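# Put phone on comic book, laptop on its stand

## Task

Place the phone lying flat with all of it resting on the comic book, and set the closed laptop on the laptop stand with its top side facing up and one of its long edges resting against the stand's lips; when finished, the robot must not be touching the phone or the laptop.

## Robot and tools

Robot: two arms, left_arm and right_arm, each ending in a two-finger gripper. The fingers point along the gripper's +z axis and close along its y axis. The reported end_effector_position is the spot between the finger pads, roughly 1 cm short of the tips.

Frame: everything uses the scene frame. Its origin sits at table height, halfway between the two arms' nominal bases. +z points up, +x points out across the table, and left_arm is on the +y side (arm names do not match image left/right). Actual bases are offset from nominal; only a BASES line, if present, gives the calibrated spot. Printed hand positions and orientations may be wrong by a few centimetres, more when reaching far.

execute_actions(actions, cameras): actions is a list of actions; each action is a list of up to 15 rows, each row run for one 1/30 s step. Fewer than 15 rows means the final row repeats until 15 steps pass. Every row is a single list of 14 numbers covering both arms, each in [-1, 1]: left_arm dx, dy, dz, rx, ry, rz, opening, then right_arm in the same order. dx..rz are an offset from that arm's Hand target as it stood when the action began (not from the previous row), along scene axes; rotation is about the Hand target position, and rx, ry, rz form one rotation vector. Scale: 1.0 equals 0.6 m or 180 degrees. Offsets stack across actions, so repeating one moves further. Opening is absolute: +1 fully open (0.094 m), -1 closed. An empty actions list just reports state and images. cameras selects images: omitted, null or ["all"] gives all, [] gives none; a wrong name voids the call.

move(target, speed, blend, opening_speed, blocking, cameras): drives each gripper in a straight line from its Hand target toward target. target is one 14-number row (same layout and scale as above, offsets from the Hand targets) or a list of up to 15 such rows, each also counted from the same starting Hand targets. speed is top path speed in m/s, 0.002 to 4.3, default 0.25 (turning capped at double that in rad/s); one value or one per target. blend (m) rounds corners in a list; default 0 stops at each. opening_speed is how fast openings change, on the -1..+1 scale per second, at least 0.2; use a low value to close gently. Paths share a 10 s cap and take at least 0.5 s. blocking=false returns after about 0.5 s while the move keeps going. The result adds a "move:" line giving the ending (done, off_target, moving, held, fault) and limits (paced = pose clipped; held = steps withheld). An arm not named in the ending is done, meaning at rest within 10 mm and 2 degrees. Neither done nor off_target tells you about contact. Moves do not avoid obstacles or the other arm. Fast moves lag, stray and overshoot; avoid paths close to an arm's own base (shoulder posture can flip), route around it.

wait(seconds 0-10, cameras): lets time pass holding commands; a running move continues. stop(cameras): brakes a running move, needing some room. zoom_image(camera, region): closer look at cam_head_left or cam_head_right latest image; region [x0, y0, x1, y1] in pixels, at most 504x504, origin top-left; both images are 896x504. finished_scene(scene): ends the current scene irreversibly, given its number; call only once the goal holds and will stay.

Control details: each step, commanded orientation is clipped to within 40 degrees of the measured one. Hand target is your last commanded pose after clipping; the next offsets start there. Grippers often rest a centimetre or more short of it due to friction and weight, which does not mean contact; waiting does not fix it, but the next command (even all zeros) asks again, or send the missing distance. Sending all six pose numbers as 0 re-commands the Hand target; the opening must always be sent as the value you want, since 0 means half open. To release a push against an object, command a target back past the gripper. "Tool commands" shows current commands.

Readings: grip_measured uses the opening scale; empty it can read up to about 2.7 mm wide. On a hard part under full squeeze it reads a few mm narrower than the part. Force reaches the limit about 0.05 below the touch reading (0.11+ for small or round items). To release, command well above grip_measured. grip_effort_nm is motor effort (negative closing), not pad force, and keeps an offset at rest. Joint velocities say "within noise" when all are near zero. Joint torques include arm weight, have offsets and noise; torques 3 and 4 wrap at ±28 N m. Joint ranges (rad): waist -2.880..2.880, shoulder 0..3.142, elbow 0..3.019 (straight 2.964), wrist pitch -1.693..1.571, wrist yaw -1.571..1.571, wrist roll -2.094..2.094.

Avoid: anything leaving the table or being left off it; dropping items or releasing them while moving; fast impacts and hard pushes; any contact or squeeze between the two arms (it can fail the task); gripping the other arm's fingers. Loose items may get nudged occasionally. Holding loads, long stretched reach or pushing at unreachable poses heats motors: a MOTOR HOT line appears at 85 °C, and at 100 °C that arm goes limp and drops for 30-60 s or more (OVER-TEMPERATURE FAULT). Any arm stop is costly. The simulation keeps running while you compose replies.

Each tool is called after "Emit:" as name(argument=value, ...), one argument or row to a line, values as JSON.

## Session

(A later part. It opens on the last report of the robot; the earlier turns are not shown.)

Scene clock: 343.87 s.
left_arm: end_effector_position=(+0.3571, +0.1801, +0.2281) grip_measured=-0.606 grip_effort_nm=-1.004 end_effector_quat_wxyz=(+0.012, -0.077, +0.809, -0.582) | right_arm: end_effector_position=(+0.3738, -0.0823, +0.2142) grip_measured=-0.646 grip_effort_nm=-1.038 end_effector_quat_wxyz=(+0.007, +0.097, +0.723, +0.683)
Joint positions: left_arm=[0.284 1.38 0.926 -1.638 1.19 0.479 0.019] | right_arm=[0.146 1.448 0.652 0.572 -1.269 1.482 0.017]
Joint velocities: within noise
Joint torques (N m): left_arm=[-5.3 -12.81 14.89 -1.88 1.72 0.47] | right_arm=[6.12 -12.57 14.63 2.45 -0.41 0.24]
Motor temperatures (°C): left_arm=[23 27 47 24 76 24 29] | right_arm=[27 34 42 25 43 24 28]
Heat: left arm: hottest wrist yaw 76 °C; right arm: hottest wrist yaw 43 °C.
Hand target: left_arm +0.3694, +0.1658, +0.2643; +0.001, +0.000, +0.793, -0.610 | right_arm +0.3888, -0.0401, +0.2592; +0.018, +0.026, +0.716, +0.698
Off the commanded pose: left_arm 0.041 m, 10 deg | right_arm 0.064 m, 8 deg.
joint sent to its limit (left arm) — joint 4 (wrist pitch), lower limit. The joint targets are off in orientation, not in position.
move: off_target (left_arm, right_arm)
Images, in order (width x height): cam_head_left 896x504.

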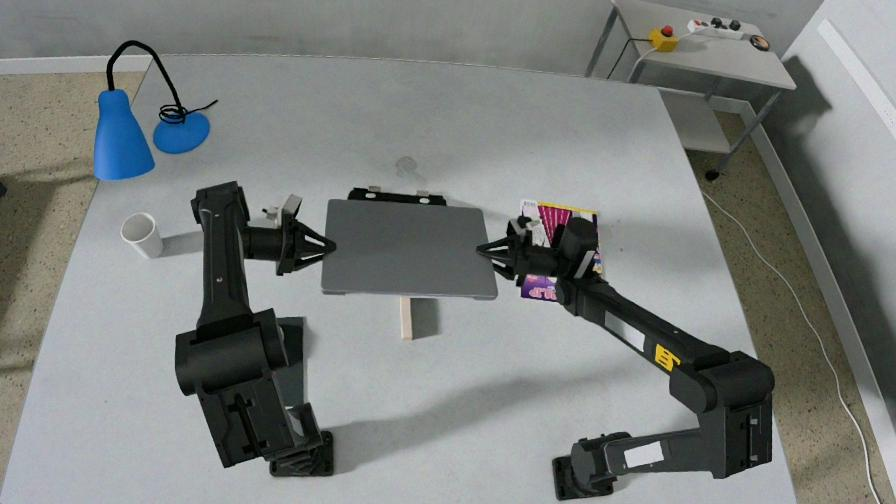

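Emit:
move(
  target=[0.12,0.05,0.02,0.0,0.06,0.0,-0.85,0.12,0.04,0.04,0.0,0.06,0,-0.85],
  speed=0.1,
  cameras=["cam_head_left"],
)

Scene clock: 358.17 s.
left_arm: end_effector_position=(+0.4255, +0.2053, +0.2381) grip_measured=-0.606 grip_effort_nm=-1.009 end_effector_quat_wxyz=(-0.034, -0.153, +0.804, -0.574) | right_arm: end_effector_position=(+0.4434, -0.0561, +0.2279) grip_measured=-0.654 grip_effort_nm=-1.038 end_effector_quat_wxyz=(-0.063, +0.154, +0.717, +0.677)
Joint positions: left_arm=[0.29 1.536 1.134 -1.65 1.177 0.267 0.019] | right_arm=[0.177 1.591 0.884 0.457 -1.26 1.636 0.016]
Joint velocities: within noise
Joint torques (N m): left_arm=[-4.19 -15.91 15.77 -1.51 1.36 0.35] | right_arm=[4.78 -17.03 16.05 1.57 -0.41 0.3]
Motor temperatures (°C): left_arm=[23 27 48 24 66 24 29] | right_arm=[27 34 45 25 37 24 28]
Heat: left arm: hottest wrist yaw 66 °C; right arm: hottest elbow 45 °C.
Hand target: left_arm +0.4414, +0.1958, +0.2763; -0.074, -0.057, +0.789, -0.607 | right_arm +0.4608, -0.0162, +0.2834; -0.050, +0.092, +0.714, +0.692
Off the commanded pose: left_arm 0.042 m, 13 deg | right_arm 0.070 m, 7 deg.
joint sent to its limit (left arm) — joint 4 (wrist pitch), lower limit. The joint targets are off in orientation, not in position.
move: off_target (left_arm, right_arm)
Images, in order (width x height): cam_head_left 896x504.

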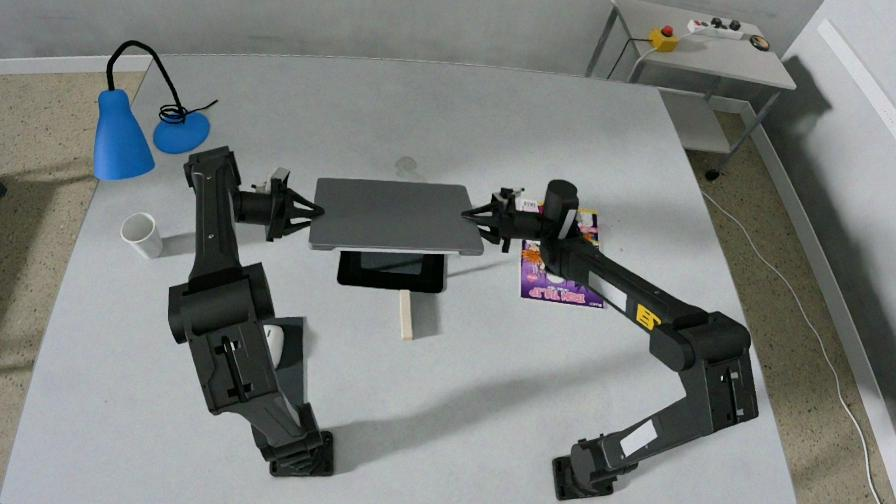

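Emit:
move(
  target=[0.13,0.035,0.0,0.0,0.07,0.0,-0.85,0.14,0.03,0.01,0.0,0.07,0,-0.85],
  speed=0.1,
  cameras=["cam_head_left"],
)

Emit:
zoom_image(
  camera="cam_head_left",
  region=[250, 120, 570, 300],
)

Scene clock: 369.20 s.
left_arm: end_effector_position=(+0.4996, +0.2298, +0.2318) grip_measured=-0.611 grip_effort_nm=-1.004 end_effector_quat_wxyz=(-0.093, -0.244, +0.783, -0.564) | right_arm: end_effector_position=(+0.5239, -0.0303, +0.2254) grip_measured=-0.661 grip_effort_nm=-1.038 end_effector_quat_wxyz=(-0.148, +0.221, +0.704, +0.658)
Joint positions: left_arm=[0.29 1.722 1.355 -1.657 1.177 0.019 0.018] | right_arm=[0.194 1.784 1.162 0.31 -1.274 1.797 0.016]
Joint velocities: within noise
Joint torques (N m): left_arm=[-3.96 -19.08 16.75 -1.03 1.54 0.34] | right_arm=[3.31 -21.66 16.76 1.52 -0.41 0.36]
Motor temperatures (°C): left_arm=[23 28 48 24 61 24 29] | right_arm=[27 36 50 25 35 24 28]
Heat: left arm: hottest wrist yaw 61 °C; right arm: hottest elbow 50 °C.
Hand target: left_arm +0.5194, +0.2167, +0.2762; -0.160, -0.124, +0.776, -0.597 | right_arm +0.5449, +0.0018, +0.2894; -0.128, +0.167, +0.704, +0.678
Off the commanded pose: left_arm 0.050 m, 16 deg | right_arm 0.075 m, 7 deg.
joint sent to its limit (left arm) — joint 4 (wrist pitch), lower limit. The joint targets are off in position and orientation.
move: off_target (left_arm, right_arm)
Images, in order (width x height): cam_head_left 896x504.

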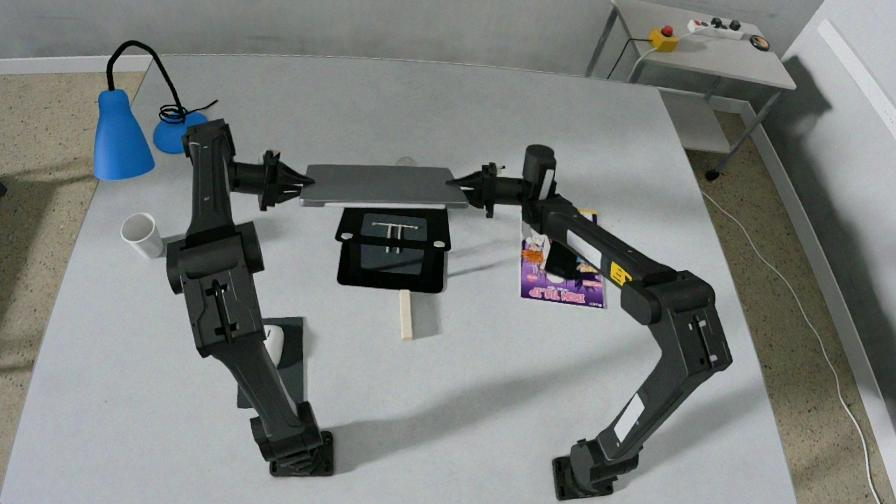

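Scaled by 1.575.

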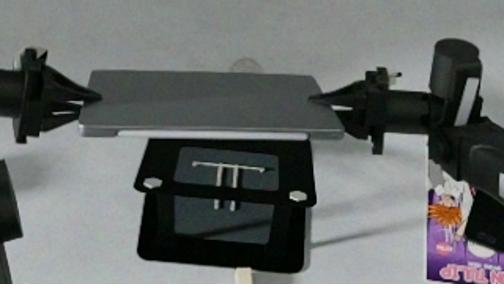

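Emit:
move(
  target=[0.05,0.0,-0.07,0.0,0.0,0.0,-0.85,0.05,0.0,-0.075,0.0,0.0,0,-0.85],
  speed=0.1,
  cameras=["cam_head_left"],
)

Emit:
zoom_image(
  camera="cam_head_left",
  region=[250, 120, 570, 300],
)

Scene clock: 377.00 s.
left_arm: end_effector_position=(+0.5270, +0.2353, +0.1888) grip_measured=-0.615 grip_effort_nm=-1.009 end_effector_quat_wxyz=(-0.118, -0.248, +0.777, -0.567) | right_arm: end_effector_position=(+0.5497, -0.0245, +0.1822) grip_measured=-0.661 grip_effort_nm=-1.038 end_effector_quat_wxyz=(-0.162, +0.230, +0.704, +0.652)
Joint positions: left_arm=[0.283 1.864 1.419 -1.658 1.179 0.053 0.018] | right_arm=[0.195 1.909 1.226 0.337 -1.281 1.797 0.016]
Joint velocities: within noise
Joint torques (N m): left_arm=[-4.66 -21.42 16.06 -1.22 1.28 0.54] | right_arm=[2.43 -23.82 15.75 2.69 -0.56 0.26]
Motor temperatures (°C): left_arm=[23 28 47 24 60 24 30] | right_arm=[27 36 51 25 35 24 28]
Heat: left arm: hottest wrist yaw 60 °C; right arm: hottest elbow 51 °C.
Hand target: left_arm +0.5493, +0.2167, +0.2342; -0.160, -0.124, +0.776, -0.597 | right_arm +0.5748, +0.0019, +0.2445; -0.128, +0.167, +0.704, +0.678
Off the commanded pose: left_arm 0.054 m, 15 deg | right_arm 0.072 m, 9 deg.
joint sent to its limit (left arm) — joint 4 (wrist pitch), lower limit. The joint targets are off in position and orientation.
move: off_target (left_arm, right_arm)
Images, in order (width x height): cam_head_left 896x504.

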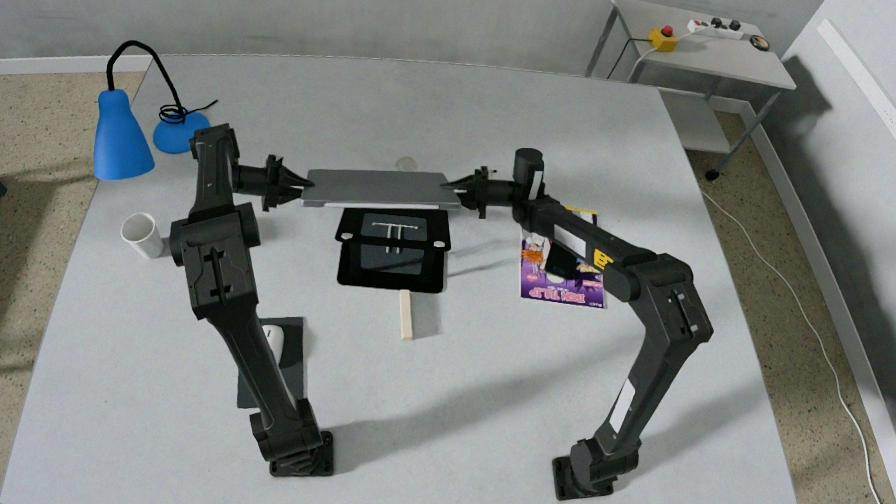

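Scaled by 1.575.

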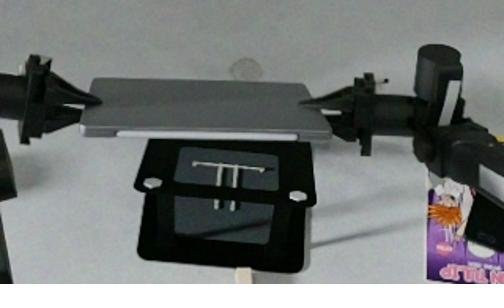

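Emit:
move(
  target=[0.01,-0.02,-0.065,0.0,0.0,0.0,-0.85,-0.02,-0.02,-0.055,0.0,0.0,0,-0.85],
  speed=0.1,
  cameras=["cam_head_left"],
)

Emit:
zoom_image(
  camera="cam_head_left",
  region=[250, 120, 570, 300],
)

Scene clock: 387.03 s.
left_arm: end_effector_position=(+0.5351, +0.2311, +0.1610) grip_measured=-0.615 grip_effort_nm=-1.009 end_effector_quat_wxyz=(-0.124, -0.232, +0.776, -0.573) | right_arm: end_effector_position=(+0.5553, -0.0280, +0.1643) grip_measured=-0.662 grip_effort_nm=-1.033 end_effector_quat_wxyz=(-0.152, +0.222, +0.704, +0.657)
Joint positions: left_arm=[0.27 1.937 1.435 -1.658 1.185 0.122 0.018] | right_arm=[0.187 1.95 1.226 0.396 -1.286 1.787 0.016]
Joint velocities: within noise
Joint torques (N m): left_arm=[-6.36 -20.13 14.53 -1.24 1.02 0.47] | right_arm=[2.02 -25.17 11.44 2.92 -0.88 0.21]
Motor temperatures (°C): left_arm=[23 29 48 24 58 24 30] | right_arm=[27 38 54 25 34 23 28]
Heat: left arm: hottest wrist yaw 58 °C; right arm: hottest elbow 54 °C.
Hand target: left_arm +0.5554, +0.2048, +0.1952; -0.160, -0.124, +0.776, -0.597 | right_arm +0.5627, -0.0101, +0.2113; -0.128, +0.167, +0.705, +0.678
Off the commanded pose: left_arm 0.048 m, 13 deg | right_arm 0.051 m, 7 deg.
joint sent to its limit (left arm) — joint 4 (wrist pitch), lower limit. The joint targets are off in position and orientation.
move: off_target (left_arm, right_arm)
Images, in order (width x height): cam_head_left 896x504.

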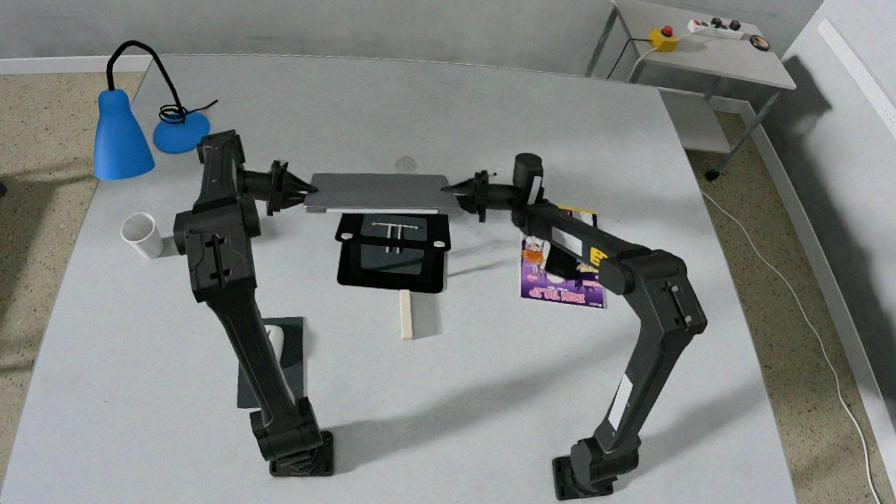

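Scaled by 1.575.

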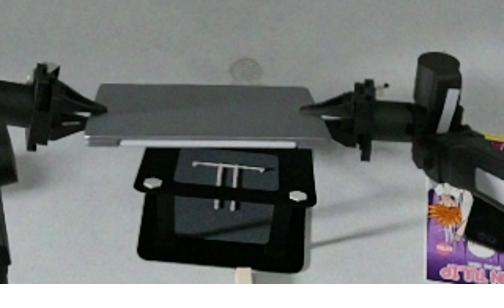

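Emit:
move(
  target=[0.0,-0.015,-0.05,0.0,0.0,0.0,-0.85,-0.01,-0.015,-0.055,0.0,0.0,0,-0.85],
  speed=0.08,
  cameras=["cam_head_left"],
)

Emit:
zoom_image(
  camera="cam_head_left",
  region=[270, 150, 510, 285],
)

Scene clock: 394.73 s.
left_arm: end_effector_position=(+0.5372, +0.2241, +0.1358) grip_measured=-0.615 grip_effort_nm=-1.009 end_effector_quat_wxyz=(-0.132, -0.218, +0.775, -0.578) | right_arm: end_effector_position=(+0.5564, -0.0350, +0.1409) grip_measured=-0.663 grip_effort_nm=-1.033 end_effector_quat_wxyz=(-0.145, +0.214, +0.704, +0.661)
Joint positions: left_arm=[0.256 1.995 1.437 -1.658 1.191 0.182 0.018] | right_arm=[0.175 1.995 1.213 0.464 -1.298 1.775 0.016]
Joint velocities: within noise
Joint torques (N m): left_arm=[-6.36 -21.6 13.7 -1.44 0.74 0.46] | right_arm=[2.02 -25.17 9.14 2.95 -0.88 0.21]
Motor temperatures (°C): left_arm=[23 29 47 24 56 24 30] | right_arm=[27 39 54 25 34 23 28]
Heat: left arm: hottest wrist yaw 56 °C; right arm: hottest elbow 54 °C.
Hand target: left_arm +0.5554, +0.1957, +0.1652; -0.160, -0.124, +0.776, -0.597 | right_arm +0.5567, -0.0191, +0.1782; -0.128, +0.167, +0.704, +0.678
Off the commanded pose: left_arm 0.045 m, 11 deg | right_arm 0.041 m, 6 deg.
joint sent to its limit (left arm) — joint 4 (wrist pitch), lower limit. The joint targets are off in position and orientation.
move: off_target (left_arm, right_arm)
Images, in order (width x height): cam_head_left 896x504.

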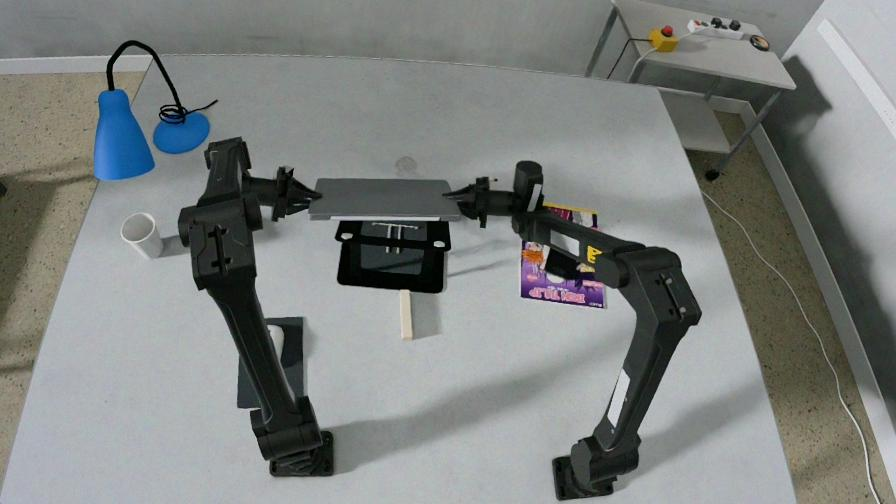

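Scaled by 2.100.

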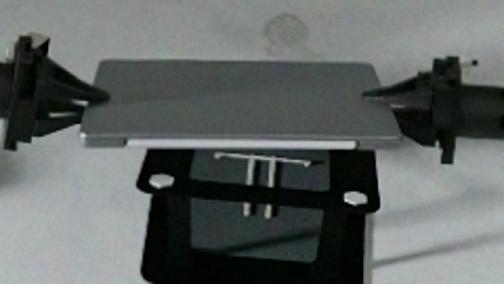

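Emit:
move(
  target=[-0.005,-0.025,-0.03,0.0,0.0,0.0,-0.85,-0.045,-0.025,-0.04,0.0,0.0,0,-0.85],
  speed=0.08,
  cameras=["cam_head_left"],
)

Emit:
zoom_image(
  camera="cam_head_left",
  region=[270, 150, 510, 285],
)

Scene clock: 399.80 s.
left_arm: end_effector_position=(+0.5358, +0.2064, +0.1159) grip_measured=-0.615 grip_effort_nm=-1.009 end_effector_quat_wxyz=(-0.148, -0.198, +0.778, -0.578) | right_arm: end_effector_position=(+0.5383, -0.0532, +0.1178) grip_measured=-0.663 grip_effort_nm=-1.033 end_effector_quat_wxyz=(-0.136, +0.222, +0.702, +0.663)
Joint positions: left_arm=[0.221 2.037 1.437 -1.658 1.189 0.225 0.018] | right_arm=[0.15 1.995 1.124 0.551 -1.298 1.772 0.016]
Joint velocities: within noise
Joint torques (N m): left_arm=[-5.83 -22.01 12.31 -1.44 1.18 0.37] | right_arm=[2.61 -25.17 7.6 2.66 -1.42 0.1]
Motor temperatures (°C): left_arm=[23 30 47 24 55 24 30] | right_arm=[27 39 52 25 34 23 29]
Heat: left arm: hottest wrist yaw 55 °C; right arm: hottest elbow 52 °C.
Hand target: left_arm +0.5524, +0.1807, +0.1472; -0.160, -0.124, +0.776, -0.597 | right_arm +0.5298, -0.0341, +0.1543; -0.128, +0.167, +0.704, +0.678
Off the commanded pose: left_arm 0.044 m, 9 deg | right_arm 0.042 m, 7 deg.
joint sent to its limit (left arm) — joint 4 (wrist pitch), lower limit. The joint targets are off in orientation, not in position.
move: off_target (left_arm, right_arm)
Images, in order (width x height): cam_head_left 896x504.

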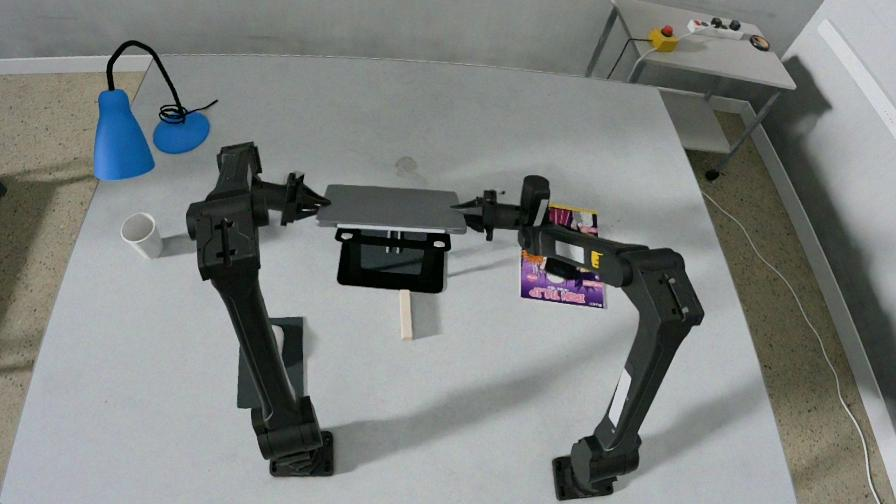

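Scaled by 2.100.

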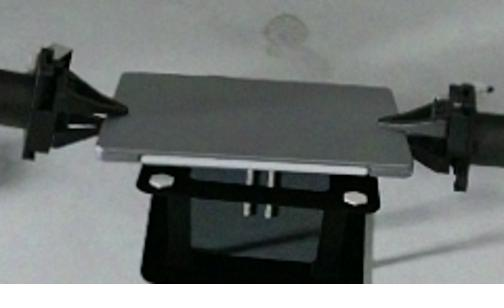

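Emit:
move(
  target=[-0.005,-0.005,-0.03,0.0,0.0,0.0,-0.85,-0.012,-0.005,-0.035,0.0,0.0,0,-0.85],
  speed=0.08,
  cameras=["cam_head_left"],
)

Emit:
zoom_image(
  camera="cam_head_left",
  region=[270, 150, 510, 285],
)

Scene clock: 404.23 s.
left_arm: end_effector_position=(+0.5350, +0.2043, +0.1016) grip_measured=-0.615 grip_effort_nm=-1.013 end_effector_quat_wxyz=(-0.148, -0.188, +0.778, -0.581) | right_arm: end_effector_position=(+0.5300, -0.0556, +0.1093) grip_measured=-0.663 grip_effort_nm=-1.038 end_effector_quat_wxyz=(-0.132, +0.218, +0.702, +0.665)
Joint positions: left_arm=[0.217 2.069 1.437 -1.658 1.189 0.269 0.018] | right_arm=[0.149 2 1.093 0.6 -1.3 1.772 0.016]
Joint velocities: within noise
Joint torques (N m): left_arm=[-6.12 -21.54 11.63 -1.31 1.16 0.32] | right_arm=[2.55 -23.12 7.35 2.86 -1.45 0.06]
Motor temperatures (°C): left_arm=[23 30 46 24 55 24 30] | right_arm=[27 39 51 25 35 23 29]
Heat: left arm: hottest wrist yaw 55 °C; right arm: hottest elbow 51 °C.
Hand target: left_arm +0.5494, +0.1778, +0.1292; -0.160, -0.124, +0.776, -0.597 | right_arm +0.5226, -0.0372, +0.1333; -0.128, +0.167, +0.704, +0.678
Off the commanded pose: left_arm 0.041 m, 8 deg | right_arm 0.031 m, 6 deg.
joint sent to its limit (left arm) — joint 4 (wrist pitch), lower limit. The joint targets are off in orientation, not in position.
move: off_target (left_arm, right_arm)
Images, in order (width x height): cam_head_left 896x504.

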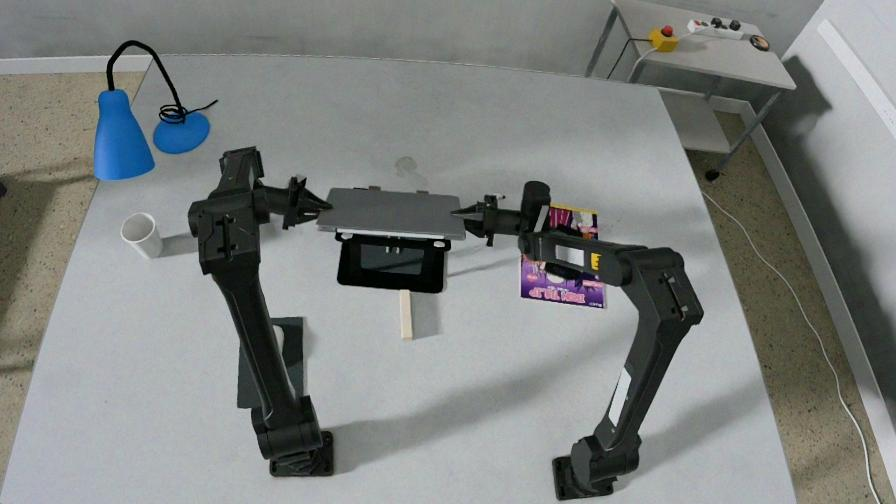

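Scaled by 2.100.

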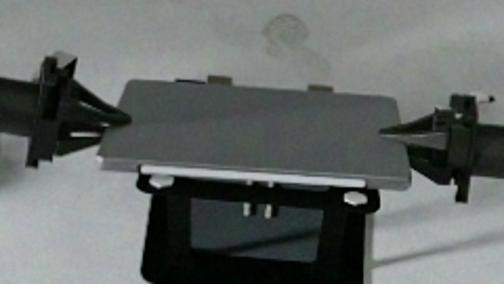

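Emit:
move(
  target=[0.0,0.0,-0.02,0.0,0.0,0.0,-0.85,-0.005,0.0,-0.035,0.0,0.0,0,-0.85],
  speed=0.06,
  cameras=["cam_head_left"],
)

Emit:
zoom_image(
  camera="cam_head_left",
  region=[270, 150, 510, 285],
)

Scene clock: 408.47 s.
left_arm: end_effector_position=(+0.5348, +0.2039, +0.0965) grip_measured=-0.615 grip_effort_nm=-1.009 end_effector_quat_wxyz=(-0.145, -0.180, +0.778, -0.584) | right_arm: end_effector_position=(+0.5296, -0.0558, +0.0999) grip_measured=-0.663 grip_effort_nm=-1.038 end_effector_quat_wxyz=(-0.124, +0.209, +0.702, +0.670)
Joint positions: left_arm=[0.217 2.08 1.437 -1.658 1.19 0.296 0.018] | right_arm=[0.148 2.026 1.089 0.66 -1.302 1.775 0.016]
Joint velocities: within noise
Joint torques (N m): left_arm=[-6.36 -20.6 11.43 -1.51 1.02 0.25] | right_arm=[2.61 -22.12 6.61 2.51 -1.31 0.04]
Motor temperatures (°C): left_arm=[23 30 46 24 54 24 30] | right_arm=[27 39 51 25 35 23 29]
Heat: left arm: hottest wrist yaw 54 °C; right arm: hottest elbow 51 °C.
Hand target: left_arm +0.5494, +0.1777, +0.1171; -0.160, -0.124, +0.776, -0.597 | right_arm +0.5195, -0.0371, +0.1123; -0.128, +0.167, +0.705, +0.678
Off the commanded pose: left_arm 0.036 m, 7 deg | right_arm 0.024 m, 5 deg.
joint sent to its limit (left arm) — joint 4 (wrist pitch), lower limit. The joint targets are off in orientation, not in position.
move: off_target (left_arm, right_arm)
Images, in order (width x height): cam_head_left 896x504.

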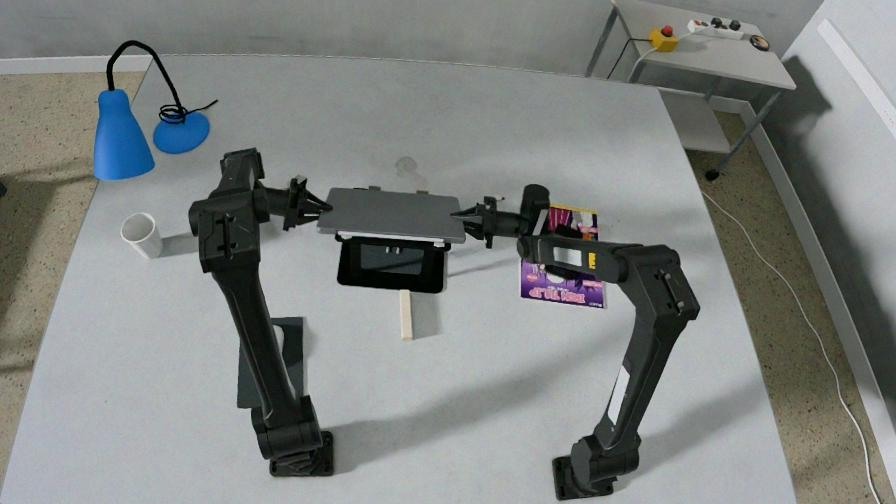

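Scaled by 2.100.

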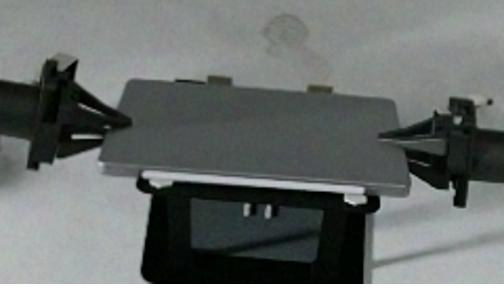

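Emit:
move(
  target=[0.0,0.0,-0.025,0.0,0.0,0.0,-0.85,0.0,0.0,-0.025,0.0,0.0,0,-0.85],
  speed=0.06,
  cameras=["cam_head_left"],
)

Emit:
zoom_image(
  camera="cam_head_left",
  region=[270, 150, 510, 285],
)

Scene clock: 412.37 s.
left_arm: end_effector_position=(+0.5362, +0.2039, +0.0946) grip_measured=-0.616 grip_effort_nm=-1.004 end_effector_quat_wxyz=(-0.143, -0.178, +0.776, -0.587) | right_arm: end_effector_position=(+0.5303, -0.0560, +0.0968) grip_measured=-0.663 grip_effort_nm=-1.043 end_effector_quat_wxyz=(-0.123, +0.206, +0.700, +0.672)
Joint positions: left_arm=[0.217 2.09 1.442 -1.665 1.197 0.313 0.018] | right_arm=[0.147 2.04 1.089 0.7 -1.304 1.795 0.016]
Joint velocities: within noise
Joint torques (N m): left_arm=[-5.6 -18.26 11.52 -1.17 0.61 0.38] | right_arm=[2.61 -20.84 6.49 2.33 -1.2 -0.1]
Motor temperatures (°C): left_arm=[23 31 45 24 54 24 30] | right_arm=[27 39 50 25 35 23 29]
Heat: left arm: hottest wrist yaw 54 °C; right arm: hottest elbow 50 °C.
Hand target: left_arm +0.5495, +0.1778, +0.1023; -0.160, -0.124, +0.776, -0.597 | right_arm +0.5196, -0.0372, +0.0973; -0.128, +0.167, +0.704, +0.678
Off the commanded pose: left_arm 0.030 m, 7 deg | right_arm 0.022 m, 5 deg.
joint sent to its limit (left arm) — joint 4 (wrist pitch), lower limit. The joint targets are off in orientation, not in position.
move: off_target (left_arm, right_arm)
Images, in order (width x height): cam_head_left 896x504.

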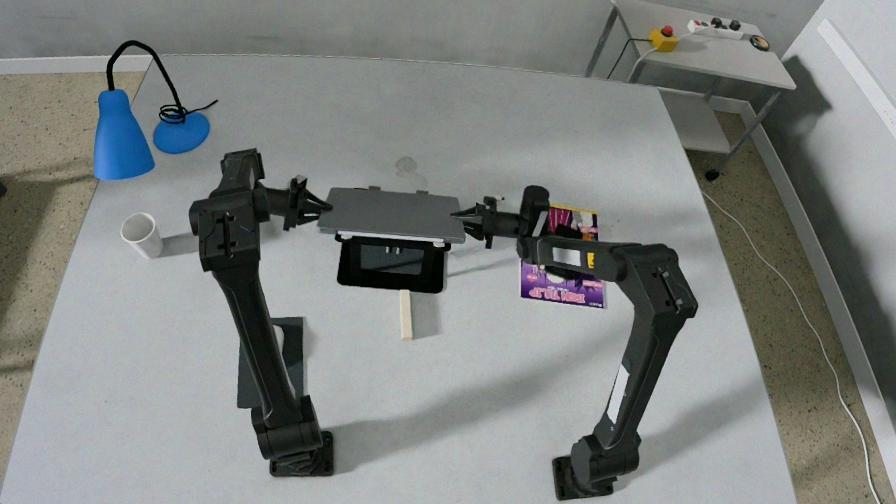

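Scaled by 2.100.

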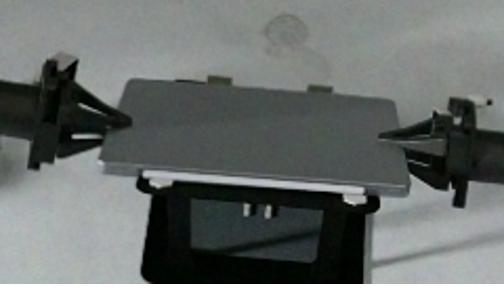

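Emit:
move(
  target=[0.0,0.0,-0.025,0.0,0.0,0.0,-0.85,0.0,0.0,-0.025,0.0,0.0,0,-0.85],
  speed=0.06,
  cameras=["cam_head_left"],
)

Emit:
zoom_image(
  camera="cam_head_left",
  region=[300, 160, 490, 270],
)

Scene clock: 415.47 s.
left_arm: end_effector_position=(+0.5396, +0.2034, +0.0917) grip_measured=-0.617 grip_effort_nm=-1.009 end_effector_quat_wxyz=(-0.142, -0.174, +0.775, -0.591) | right_arm: end_effector_position=(+0.5308, -0.0563, +0.0946) grip_measured=-0.663 grip_effort_nm=-1.033 end_effector_quat_wxyz=(-0.121, +0.203, +0.698, +0.676)
Joint positions: left_arm=[0.215 2.106 1.456 -1.676 1.203 0.333 0.018] | right_arm=[0.147 2.053 1.089 0.744 -1.307 1.818 0.016]
Joint velocities: within noise
Joint torques (N m): left_arm=[-5.95 -17.61 10.62 -1.11 0.4 0.45] | right_arm=[2.73 -19.19 6.39 2.28 -1.09 -0.27]
Motor temperatures (°C): left_arm=[23 30 45 24 53 24 30] | right_arm=[26 40 49 25 35 23 29]
Heat: left arm: hottest wrist yaw 53 °C; right arm: hottest elbow 49 °C.
Hand target: left_arm +0.5493, +0.1777, +0.0872; -0.160, -0.124, +0.776, -0.597 | right_arm +0.5195, -0.0372, +0.0824; -0.128, +0.167, +0.704, +0.678
Off the commanded pose: left_arm 0.028 m, 6 deg | right_arm 0.025 m, 4 deg.
joint sent to its limit (left arm) — joint 4 (wrist pitch), lower limit. The joint targets are off in orientation, not in position.
move: off_target (left_arm, right_arm)
Images, in order (width x height): cam_head_left 896x504.

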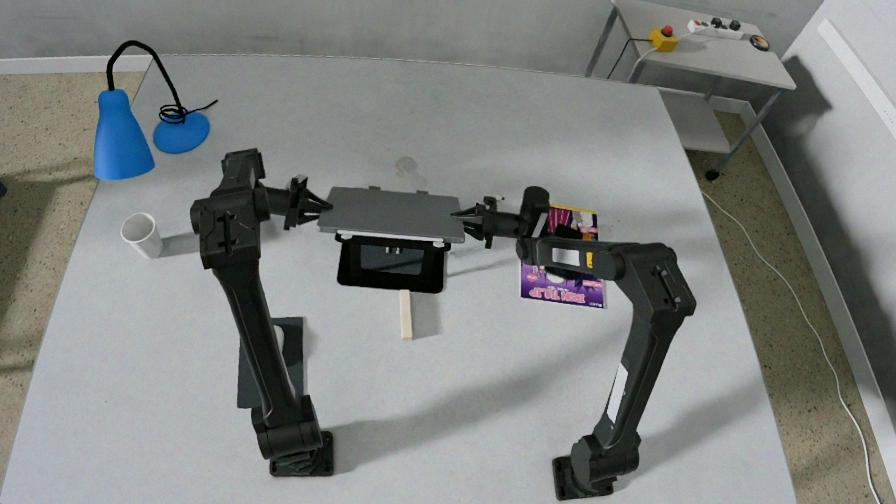

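Scaled by 2.653.

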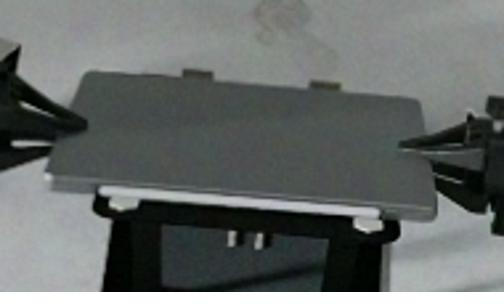

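Emit:
move(
  target=[-0.016,0.043,0.0,0.009,0.011,0.031,-0.85,0.019,-0.032,0.005,-0.002,0.013,-0.02,-0.85],
  speed=0.05,
  cameras=["cam_head_left"],
)

Emit:
zoom_image(
  camera="cam_head_left",
  region=[300, 160, 490, 270],
)

Scene clock: 422.07 s.
left_arm: end_effector_position=(+0.5401, +0.2041, +0.0921) grip_measured=-0.619 grip_effort_nm=-1.004 end_effector_quat_wxyz=(-0.143, -0.177, +0.774, -0.591) | right_arm: end_effector_position=(+0.5330, -0.0580, +0.0940) grip_measured=-0.663 grip_effort_nm=-1.033 end_effector_quat_wxyz=(-0.120, +0.210, +0.697, +0.675)
Joint positions: left_arm=[0.216 2.106 1.456 -1.676 1.206 0.327 0.018] | right_arm=[0.144 2.053 1.089 0.744 -1.298 1.828 0.016]
Joint velocities: within noise
Joint torques (N m): left_arm=[-1.79 -19.43 7.04 -0.42 0.3 0.21] | right_arm=[0.62 -19.84 6.06 1.76 -0.42 -0.11]
Motor temperatures (°C): left_arm=[23 30 44 24 52 24 30] | right_arm=[26 40 47 25 35 24 29]
Heat: left arm: hottest wrist yaw 52 °C; right arm: hottest elbow 47 °C.
Hand target: left_arm +0.5399, +0.2035, +0.0873; -0.142, -0.174, +0.775, -0.591 | right_arm +0.5310, -0.0564, +0.0852; -0.120, +0.204, +0.698, +0.676
Off the commanded pose: left_arm 0.005 m, 0 deg | right_arm 0.009 m, 1 deg.
move: done
Images, in order (width x height): cam_head_left 896x504.

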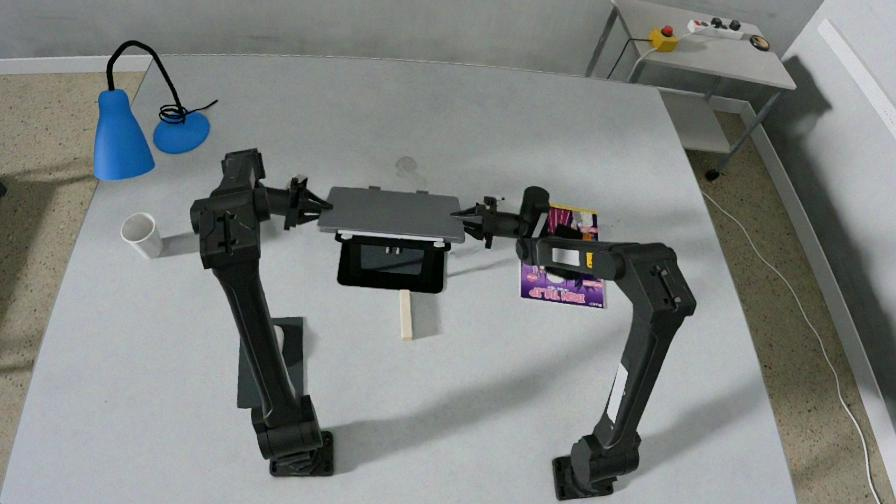

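Scaled by 2.653.

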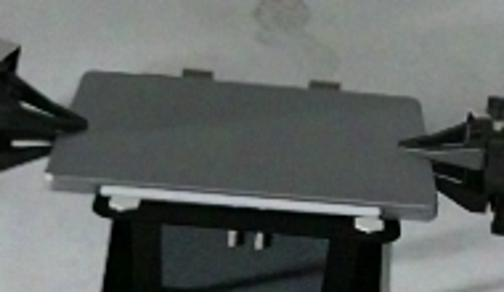

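Emit:
move(
  target=[0.0,0.0,0.006,0,0,0,-0.3,0,0,0.01,0,0,0,-0.85],
  opening_speed=0.3,
  cameras=["cam_head_left"],
)

Emit:
zoom_image(
  camera="cam_head_left",
  region=[300, 160, 490, 270],
)

Scene clock: 426.07 s.
left_arm: end_effector_position=(+0.5399, +0.2043, +0.0919) grip_measured=-0.303 grip_effort_nm=0.129 end_effector_quat_wxyz=(-0.143, -0.178, +0.774, -0.591) | right_arm: end_effector_position=(+0.5334, -0.0580, +0.0940) grip_measured=-0.663 grip_effort_nm=-1.033 end_effector_quat_wxyz=(-0.120, +0.212, +0.696, +0.675)
Joint positions: left_arm=[0.217 2.106 1.456 -1.676 1.204 0.327 0.033] | right_arm=[0.144 2.053 1.089 0.744 -1.295 1.829 0.016]
Joint velocities: within noise
Joint torques (N m): left_arm=[-1.67 -19.72 7.15 -0.72 0.28 0.16] | right_arm=[0.56 -21.25 6.01 1.4 -0.47 -0.03]
Motor temperatures (°C): left_arm=[23 30 43 24 51 24 30] | right_arm=[26 40 47 25 34 24 29]
Heat: left arm: hottest wrist yaw 51 °C; right arm: hottest elbow 47 °C.
Hand target: left_arm +0.5399, +0.2036, +0.0909; -0.142, -0.174, +0.775, -0.591 | right_arm +0.5310, -0.0564, +0.0912; -0.120, +0.204, +0.698, +0.676
Off the commanded pose: left_arm 0.001 m, 0 deg | right_arm 0.004 m, 1 deg.
move: done
Images, in order (width x height): cam_head_left 896x504.

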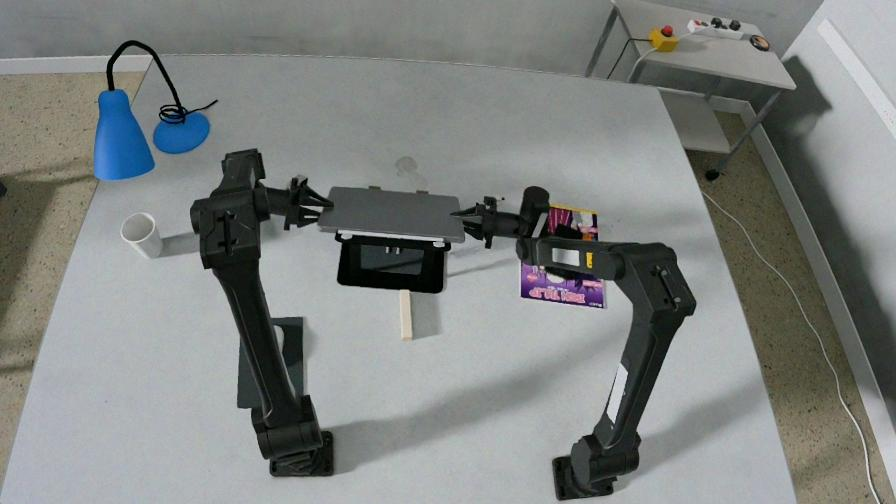

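Scaled by 2.653.

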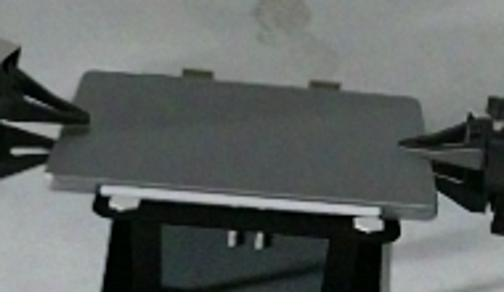

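Now release right.

Emit:
move(
  target=[0.0,0.0,0.0,0,0,0,-0.3,0,0,0.0,0,0,0,-0.4],
  opening_speed=0.3,
  cameras=["cam_head_left"],
)

Emit:
zoom_image(
  camera="cam_head_left",
  region=[300, 160, 490, 270],
)

Scene clock: 430.27 s.
left_arm: end_effector_position=(+0.5399, +0.2043, +0.0919) grip_measured=-0.302 grip_effort_nm=0.125 end_effector_quat_wxyz=(-0.143, -0.178, +0.774, -0.591) | right_arm: end_effector_position=(+0.5320, -0.0579, +0.0943) grip_measured=-0.402 grip_effort_nm=0.066 end_effector_quat_wxyz=(-0.121, +0.207, +0.697, +0.676)
Joint positions: left_arm=[0.217 2.106 1.456 -1.676 1.204 0.327 0.033] | right_arm=[0.144 2.053 1.089 0.744 -1.304 1.823 0.028]
Joint velocities: within noise
Joint torques (N m): left_arm=[-1.67 -19.78 6.95 -0.73 0.38 0.16] | right_arm=[0.56 -21.25 6.02 1.37 -0.2 0.02]
Motor temperatures (°C): left_arm=[23 31 42 24 51 24 29] | right_arm=[26 41 46 25 33 24 29]
Heat: left arm: hottest wrist yaw 51 °C; right arm: hottest elbow 46 °C.
Hand target: left_arm +0.5399, +0.2036, +0.0909; -0.142, -0.174, +0.775, -0.591 | right_arm +0.5310, -0.0564, +0.0912; -0.120, +0.204, +0.698, +0.676
Off the commanded pose: left_arm 0.001 m, 0 deg | right_arm 0.004 m, 0 deg.
move: done
Images, in order (width x height): cam_head_left 896x504.

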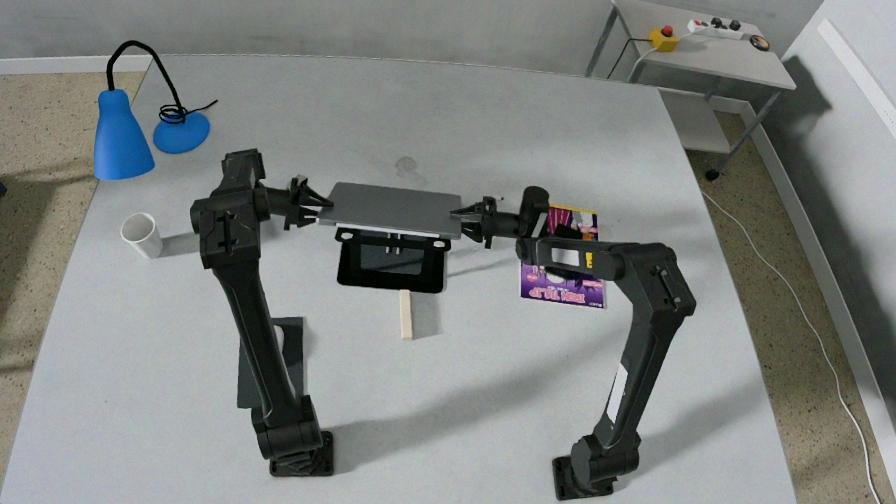

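Scaled by 2.653.

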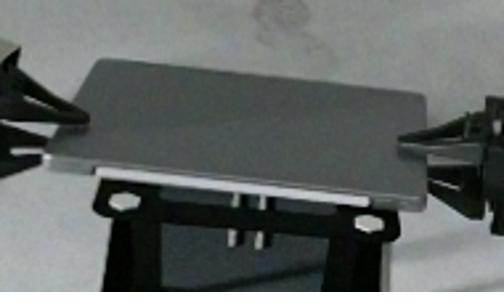

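Emit:
move(
  target=[
    [0.0,0.0,0.0,0,0,0,-0.2,0,0,0.0,0,0,0,-0.2],
    [0.0,0.0,0.0,0,0,0,-0.2,0,-0.15,0.0,0,0,0,-0.2],
  ],
  opening_speed=0.4,
  speed=0.1,
  cameras=["cam_head_left"],
)

Emit:
zoom_image(
  camera="cam_head_left",
  region=[300, 160, 490, 270],
)

Scene clock: 440.70 s.
left_arm: end_effector_position=(+0.5399, +0.2043, +0.0919) grip_measured=-0.202 grip_effort_nm=0.125 end_effector_quat_wxyz=(-0.143, -0.178, +0.774, -0.591) | right_arm: end_effector_position=(+0.5303, -0.1419, +0.0839) grip_measured=-0.201 grip_effort_nm=0.066 end_effector_quat_wxyz=(-0.126, +0.206, +0.695, +0.677)
Joint positions: left_arm=[0.217 2.106 1.456 -1.676 1.204 0.327 0.037] | right_arm=[-0.011 2.04 1.089 0.475 -1.459 1.568 0.038]
Joint velocities: within noise
Joint torques (N m): left_arm=[-1.55 -20.25 7.16 -0.72 0.38 0.16] | right_arm=[-0.09 -22.71 5.82 0.83 -0.34 0.01]
Motor temperatures (°C): left_arm=[23 31 41 24 49 24 29] | right_arm=[26 41 44 25 32 24 28]
Heat: left arm: hottest wrist yaw 49 °C; right arm: hottest elbow 44 °C.
Hand target: left_arm +0.5399, +0.2036, +0.0909; -0.142, -0.174, +0.775, -0.591 | right_arm +0.5309, -0.1462, +0.0912; -0.120, +0.203, +0.698, +0.676
Off the commanded pose: left_arm 0.001 m, 0 deg | right_arm 0.009 m, 1 deg.
move: done
Images, in order (width x height): cam_head_left 896x504.

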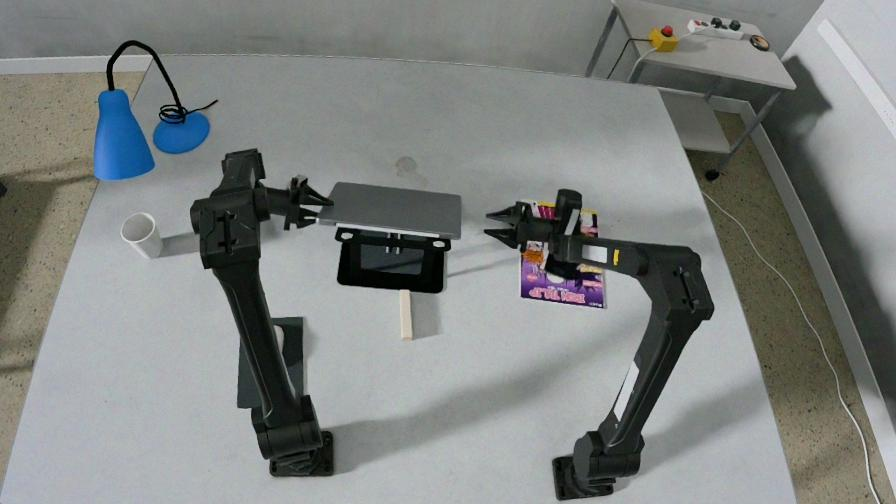

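Scaled by 2.653.

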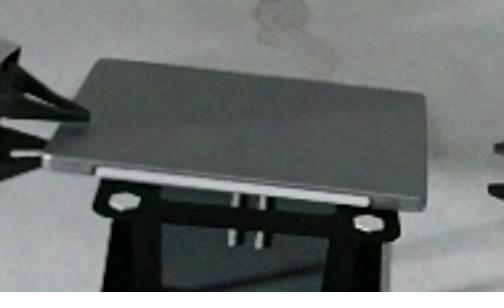

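Emit:
move(
  target=[
    [0.0,0.13,0.0,0,0,0,-0.2,0,0,0.08,0,0,0,-0.2],
    [-0.05,0.13,0.15,0,0,0,-0.2,-0.1,0,0.25,0,0,0,-0.2],
  ],
  speed=0.12,
)

Emit:
zoom_image(
  camera="cam_head_left",
  region=[300, 160, 490, 270],
)

Emit:
zoom_image(
  camera="cam_head_right",
  region=[310, 160, 500, 270],
)

Scene clock: 447.30 s.
left_arm: end_effector_position=(+0.5139, +0.2760, +0.1717) grip_measured=-0.202 grip_effort_nm=0.110 end_effector_quat_wxyz=(-0.076, -0.220, +0.796, -0.559) | right_arm: end_effector_position=(+0.4709, -0.1420, +0.2394) grip_measured=-0.201 grip_effort_nm=0.066 end_effector_quat_wxyz=(-0.124, +0.202, +0.698, +0.676)
Joint positions: left_arm=[0.366 1.878 1.402 -1.676 1.12 0.227 0.038] | right_arm=[-0.011 1.613 1.003 0.077 -1.461 1.502 0.038]
Joint velocities: within noise
Joint torques (N m): left_arm=[-0.79 -19.66 7.31 -0.72 0.58 -0.01] | right_arm=[-0.15 -17.55 8.05 0.81 -0.35 0.01]
Motor temperatures (°C): left_arm=[23 31 40 24 49 24 29] | right_arm=[26 41 44 25 32 23 28]
Heat: left arm: hottest wrist yaw 49 °C; right arm: hottest elbow 44 °C.
Hand target: left_arm +0.5099, +0.2816, +0.1809; -0.142, -0.174, +0.775, -0.591 | right_arm +0.4709, -0.1463, +0.2413; -0.120, +0.203, +0.698, +0.676
Off the commanded pose: left_arm 0.012 m, 10 deg | right_arm 0.005 m, 0 deg.
joint sent to its limit (left arm) — joint 4 (wrist pitch), lower limit. The joint targets are off in orientation, not in position.
move: off_target (left_arm)

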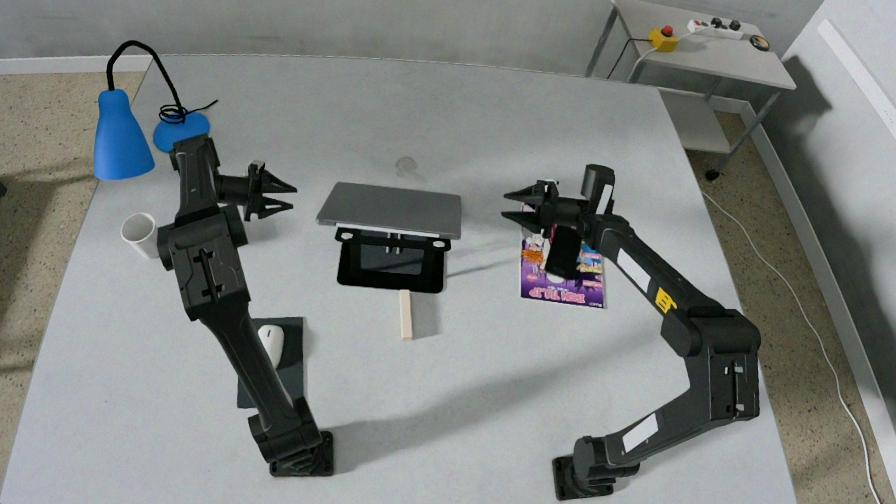

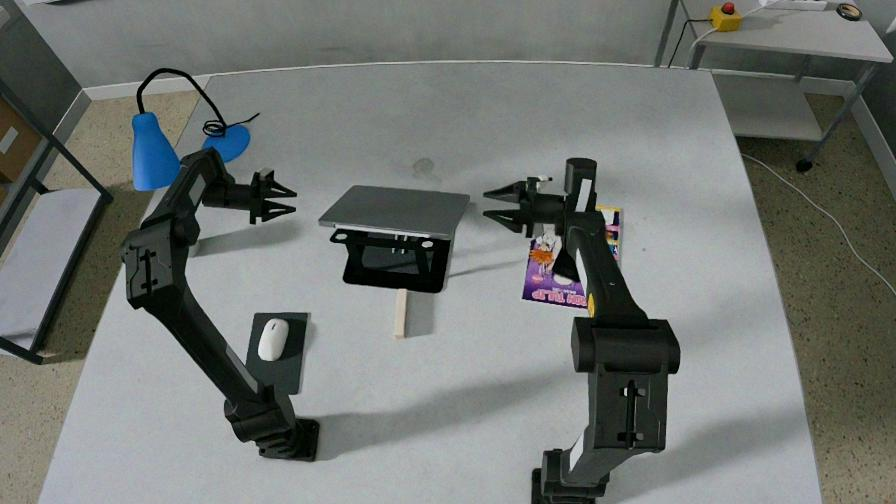

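Scaled by 2.653.

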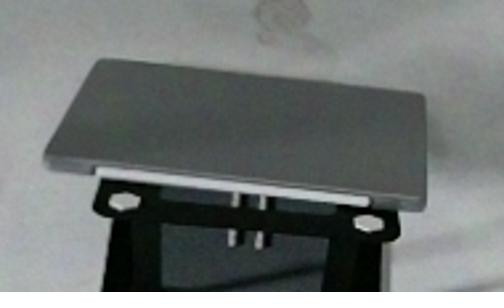

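Scaled by 2.653.

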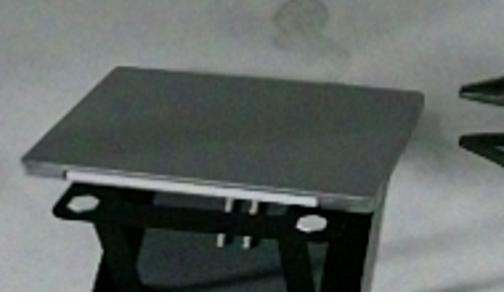

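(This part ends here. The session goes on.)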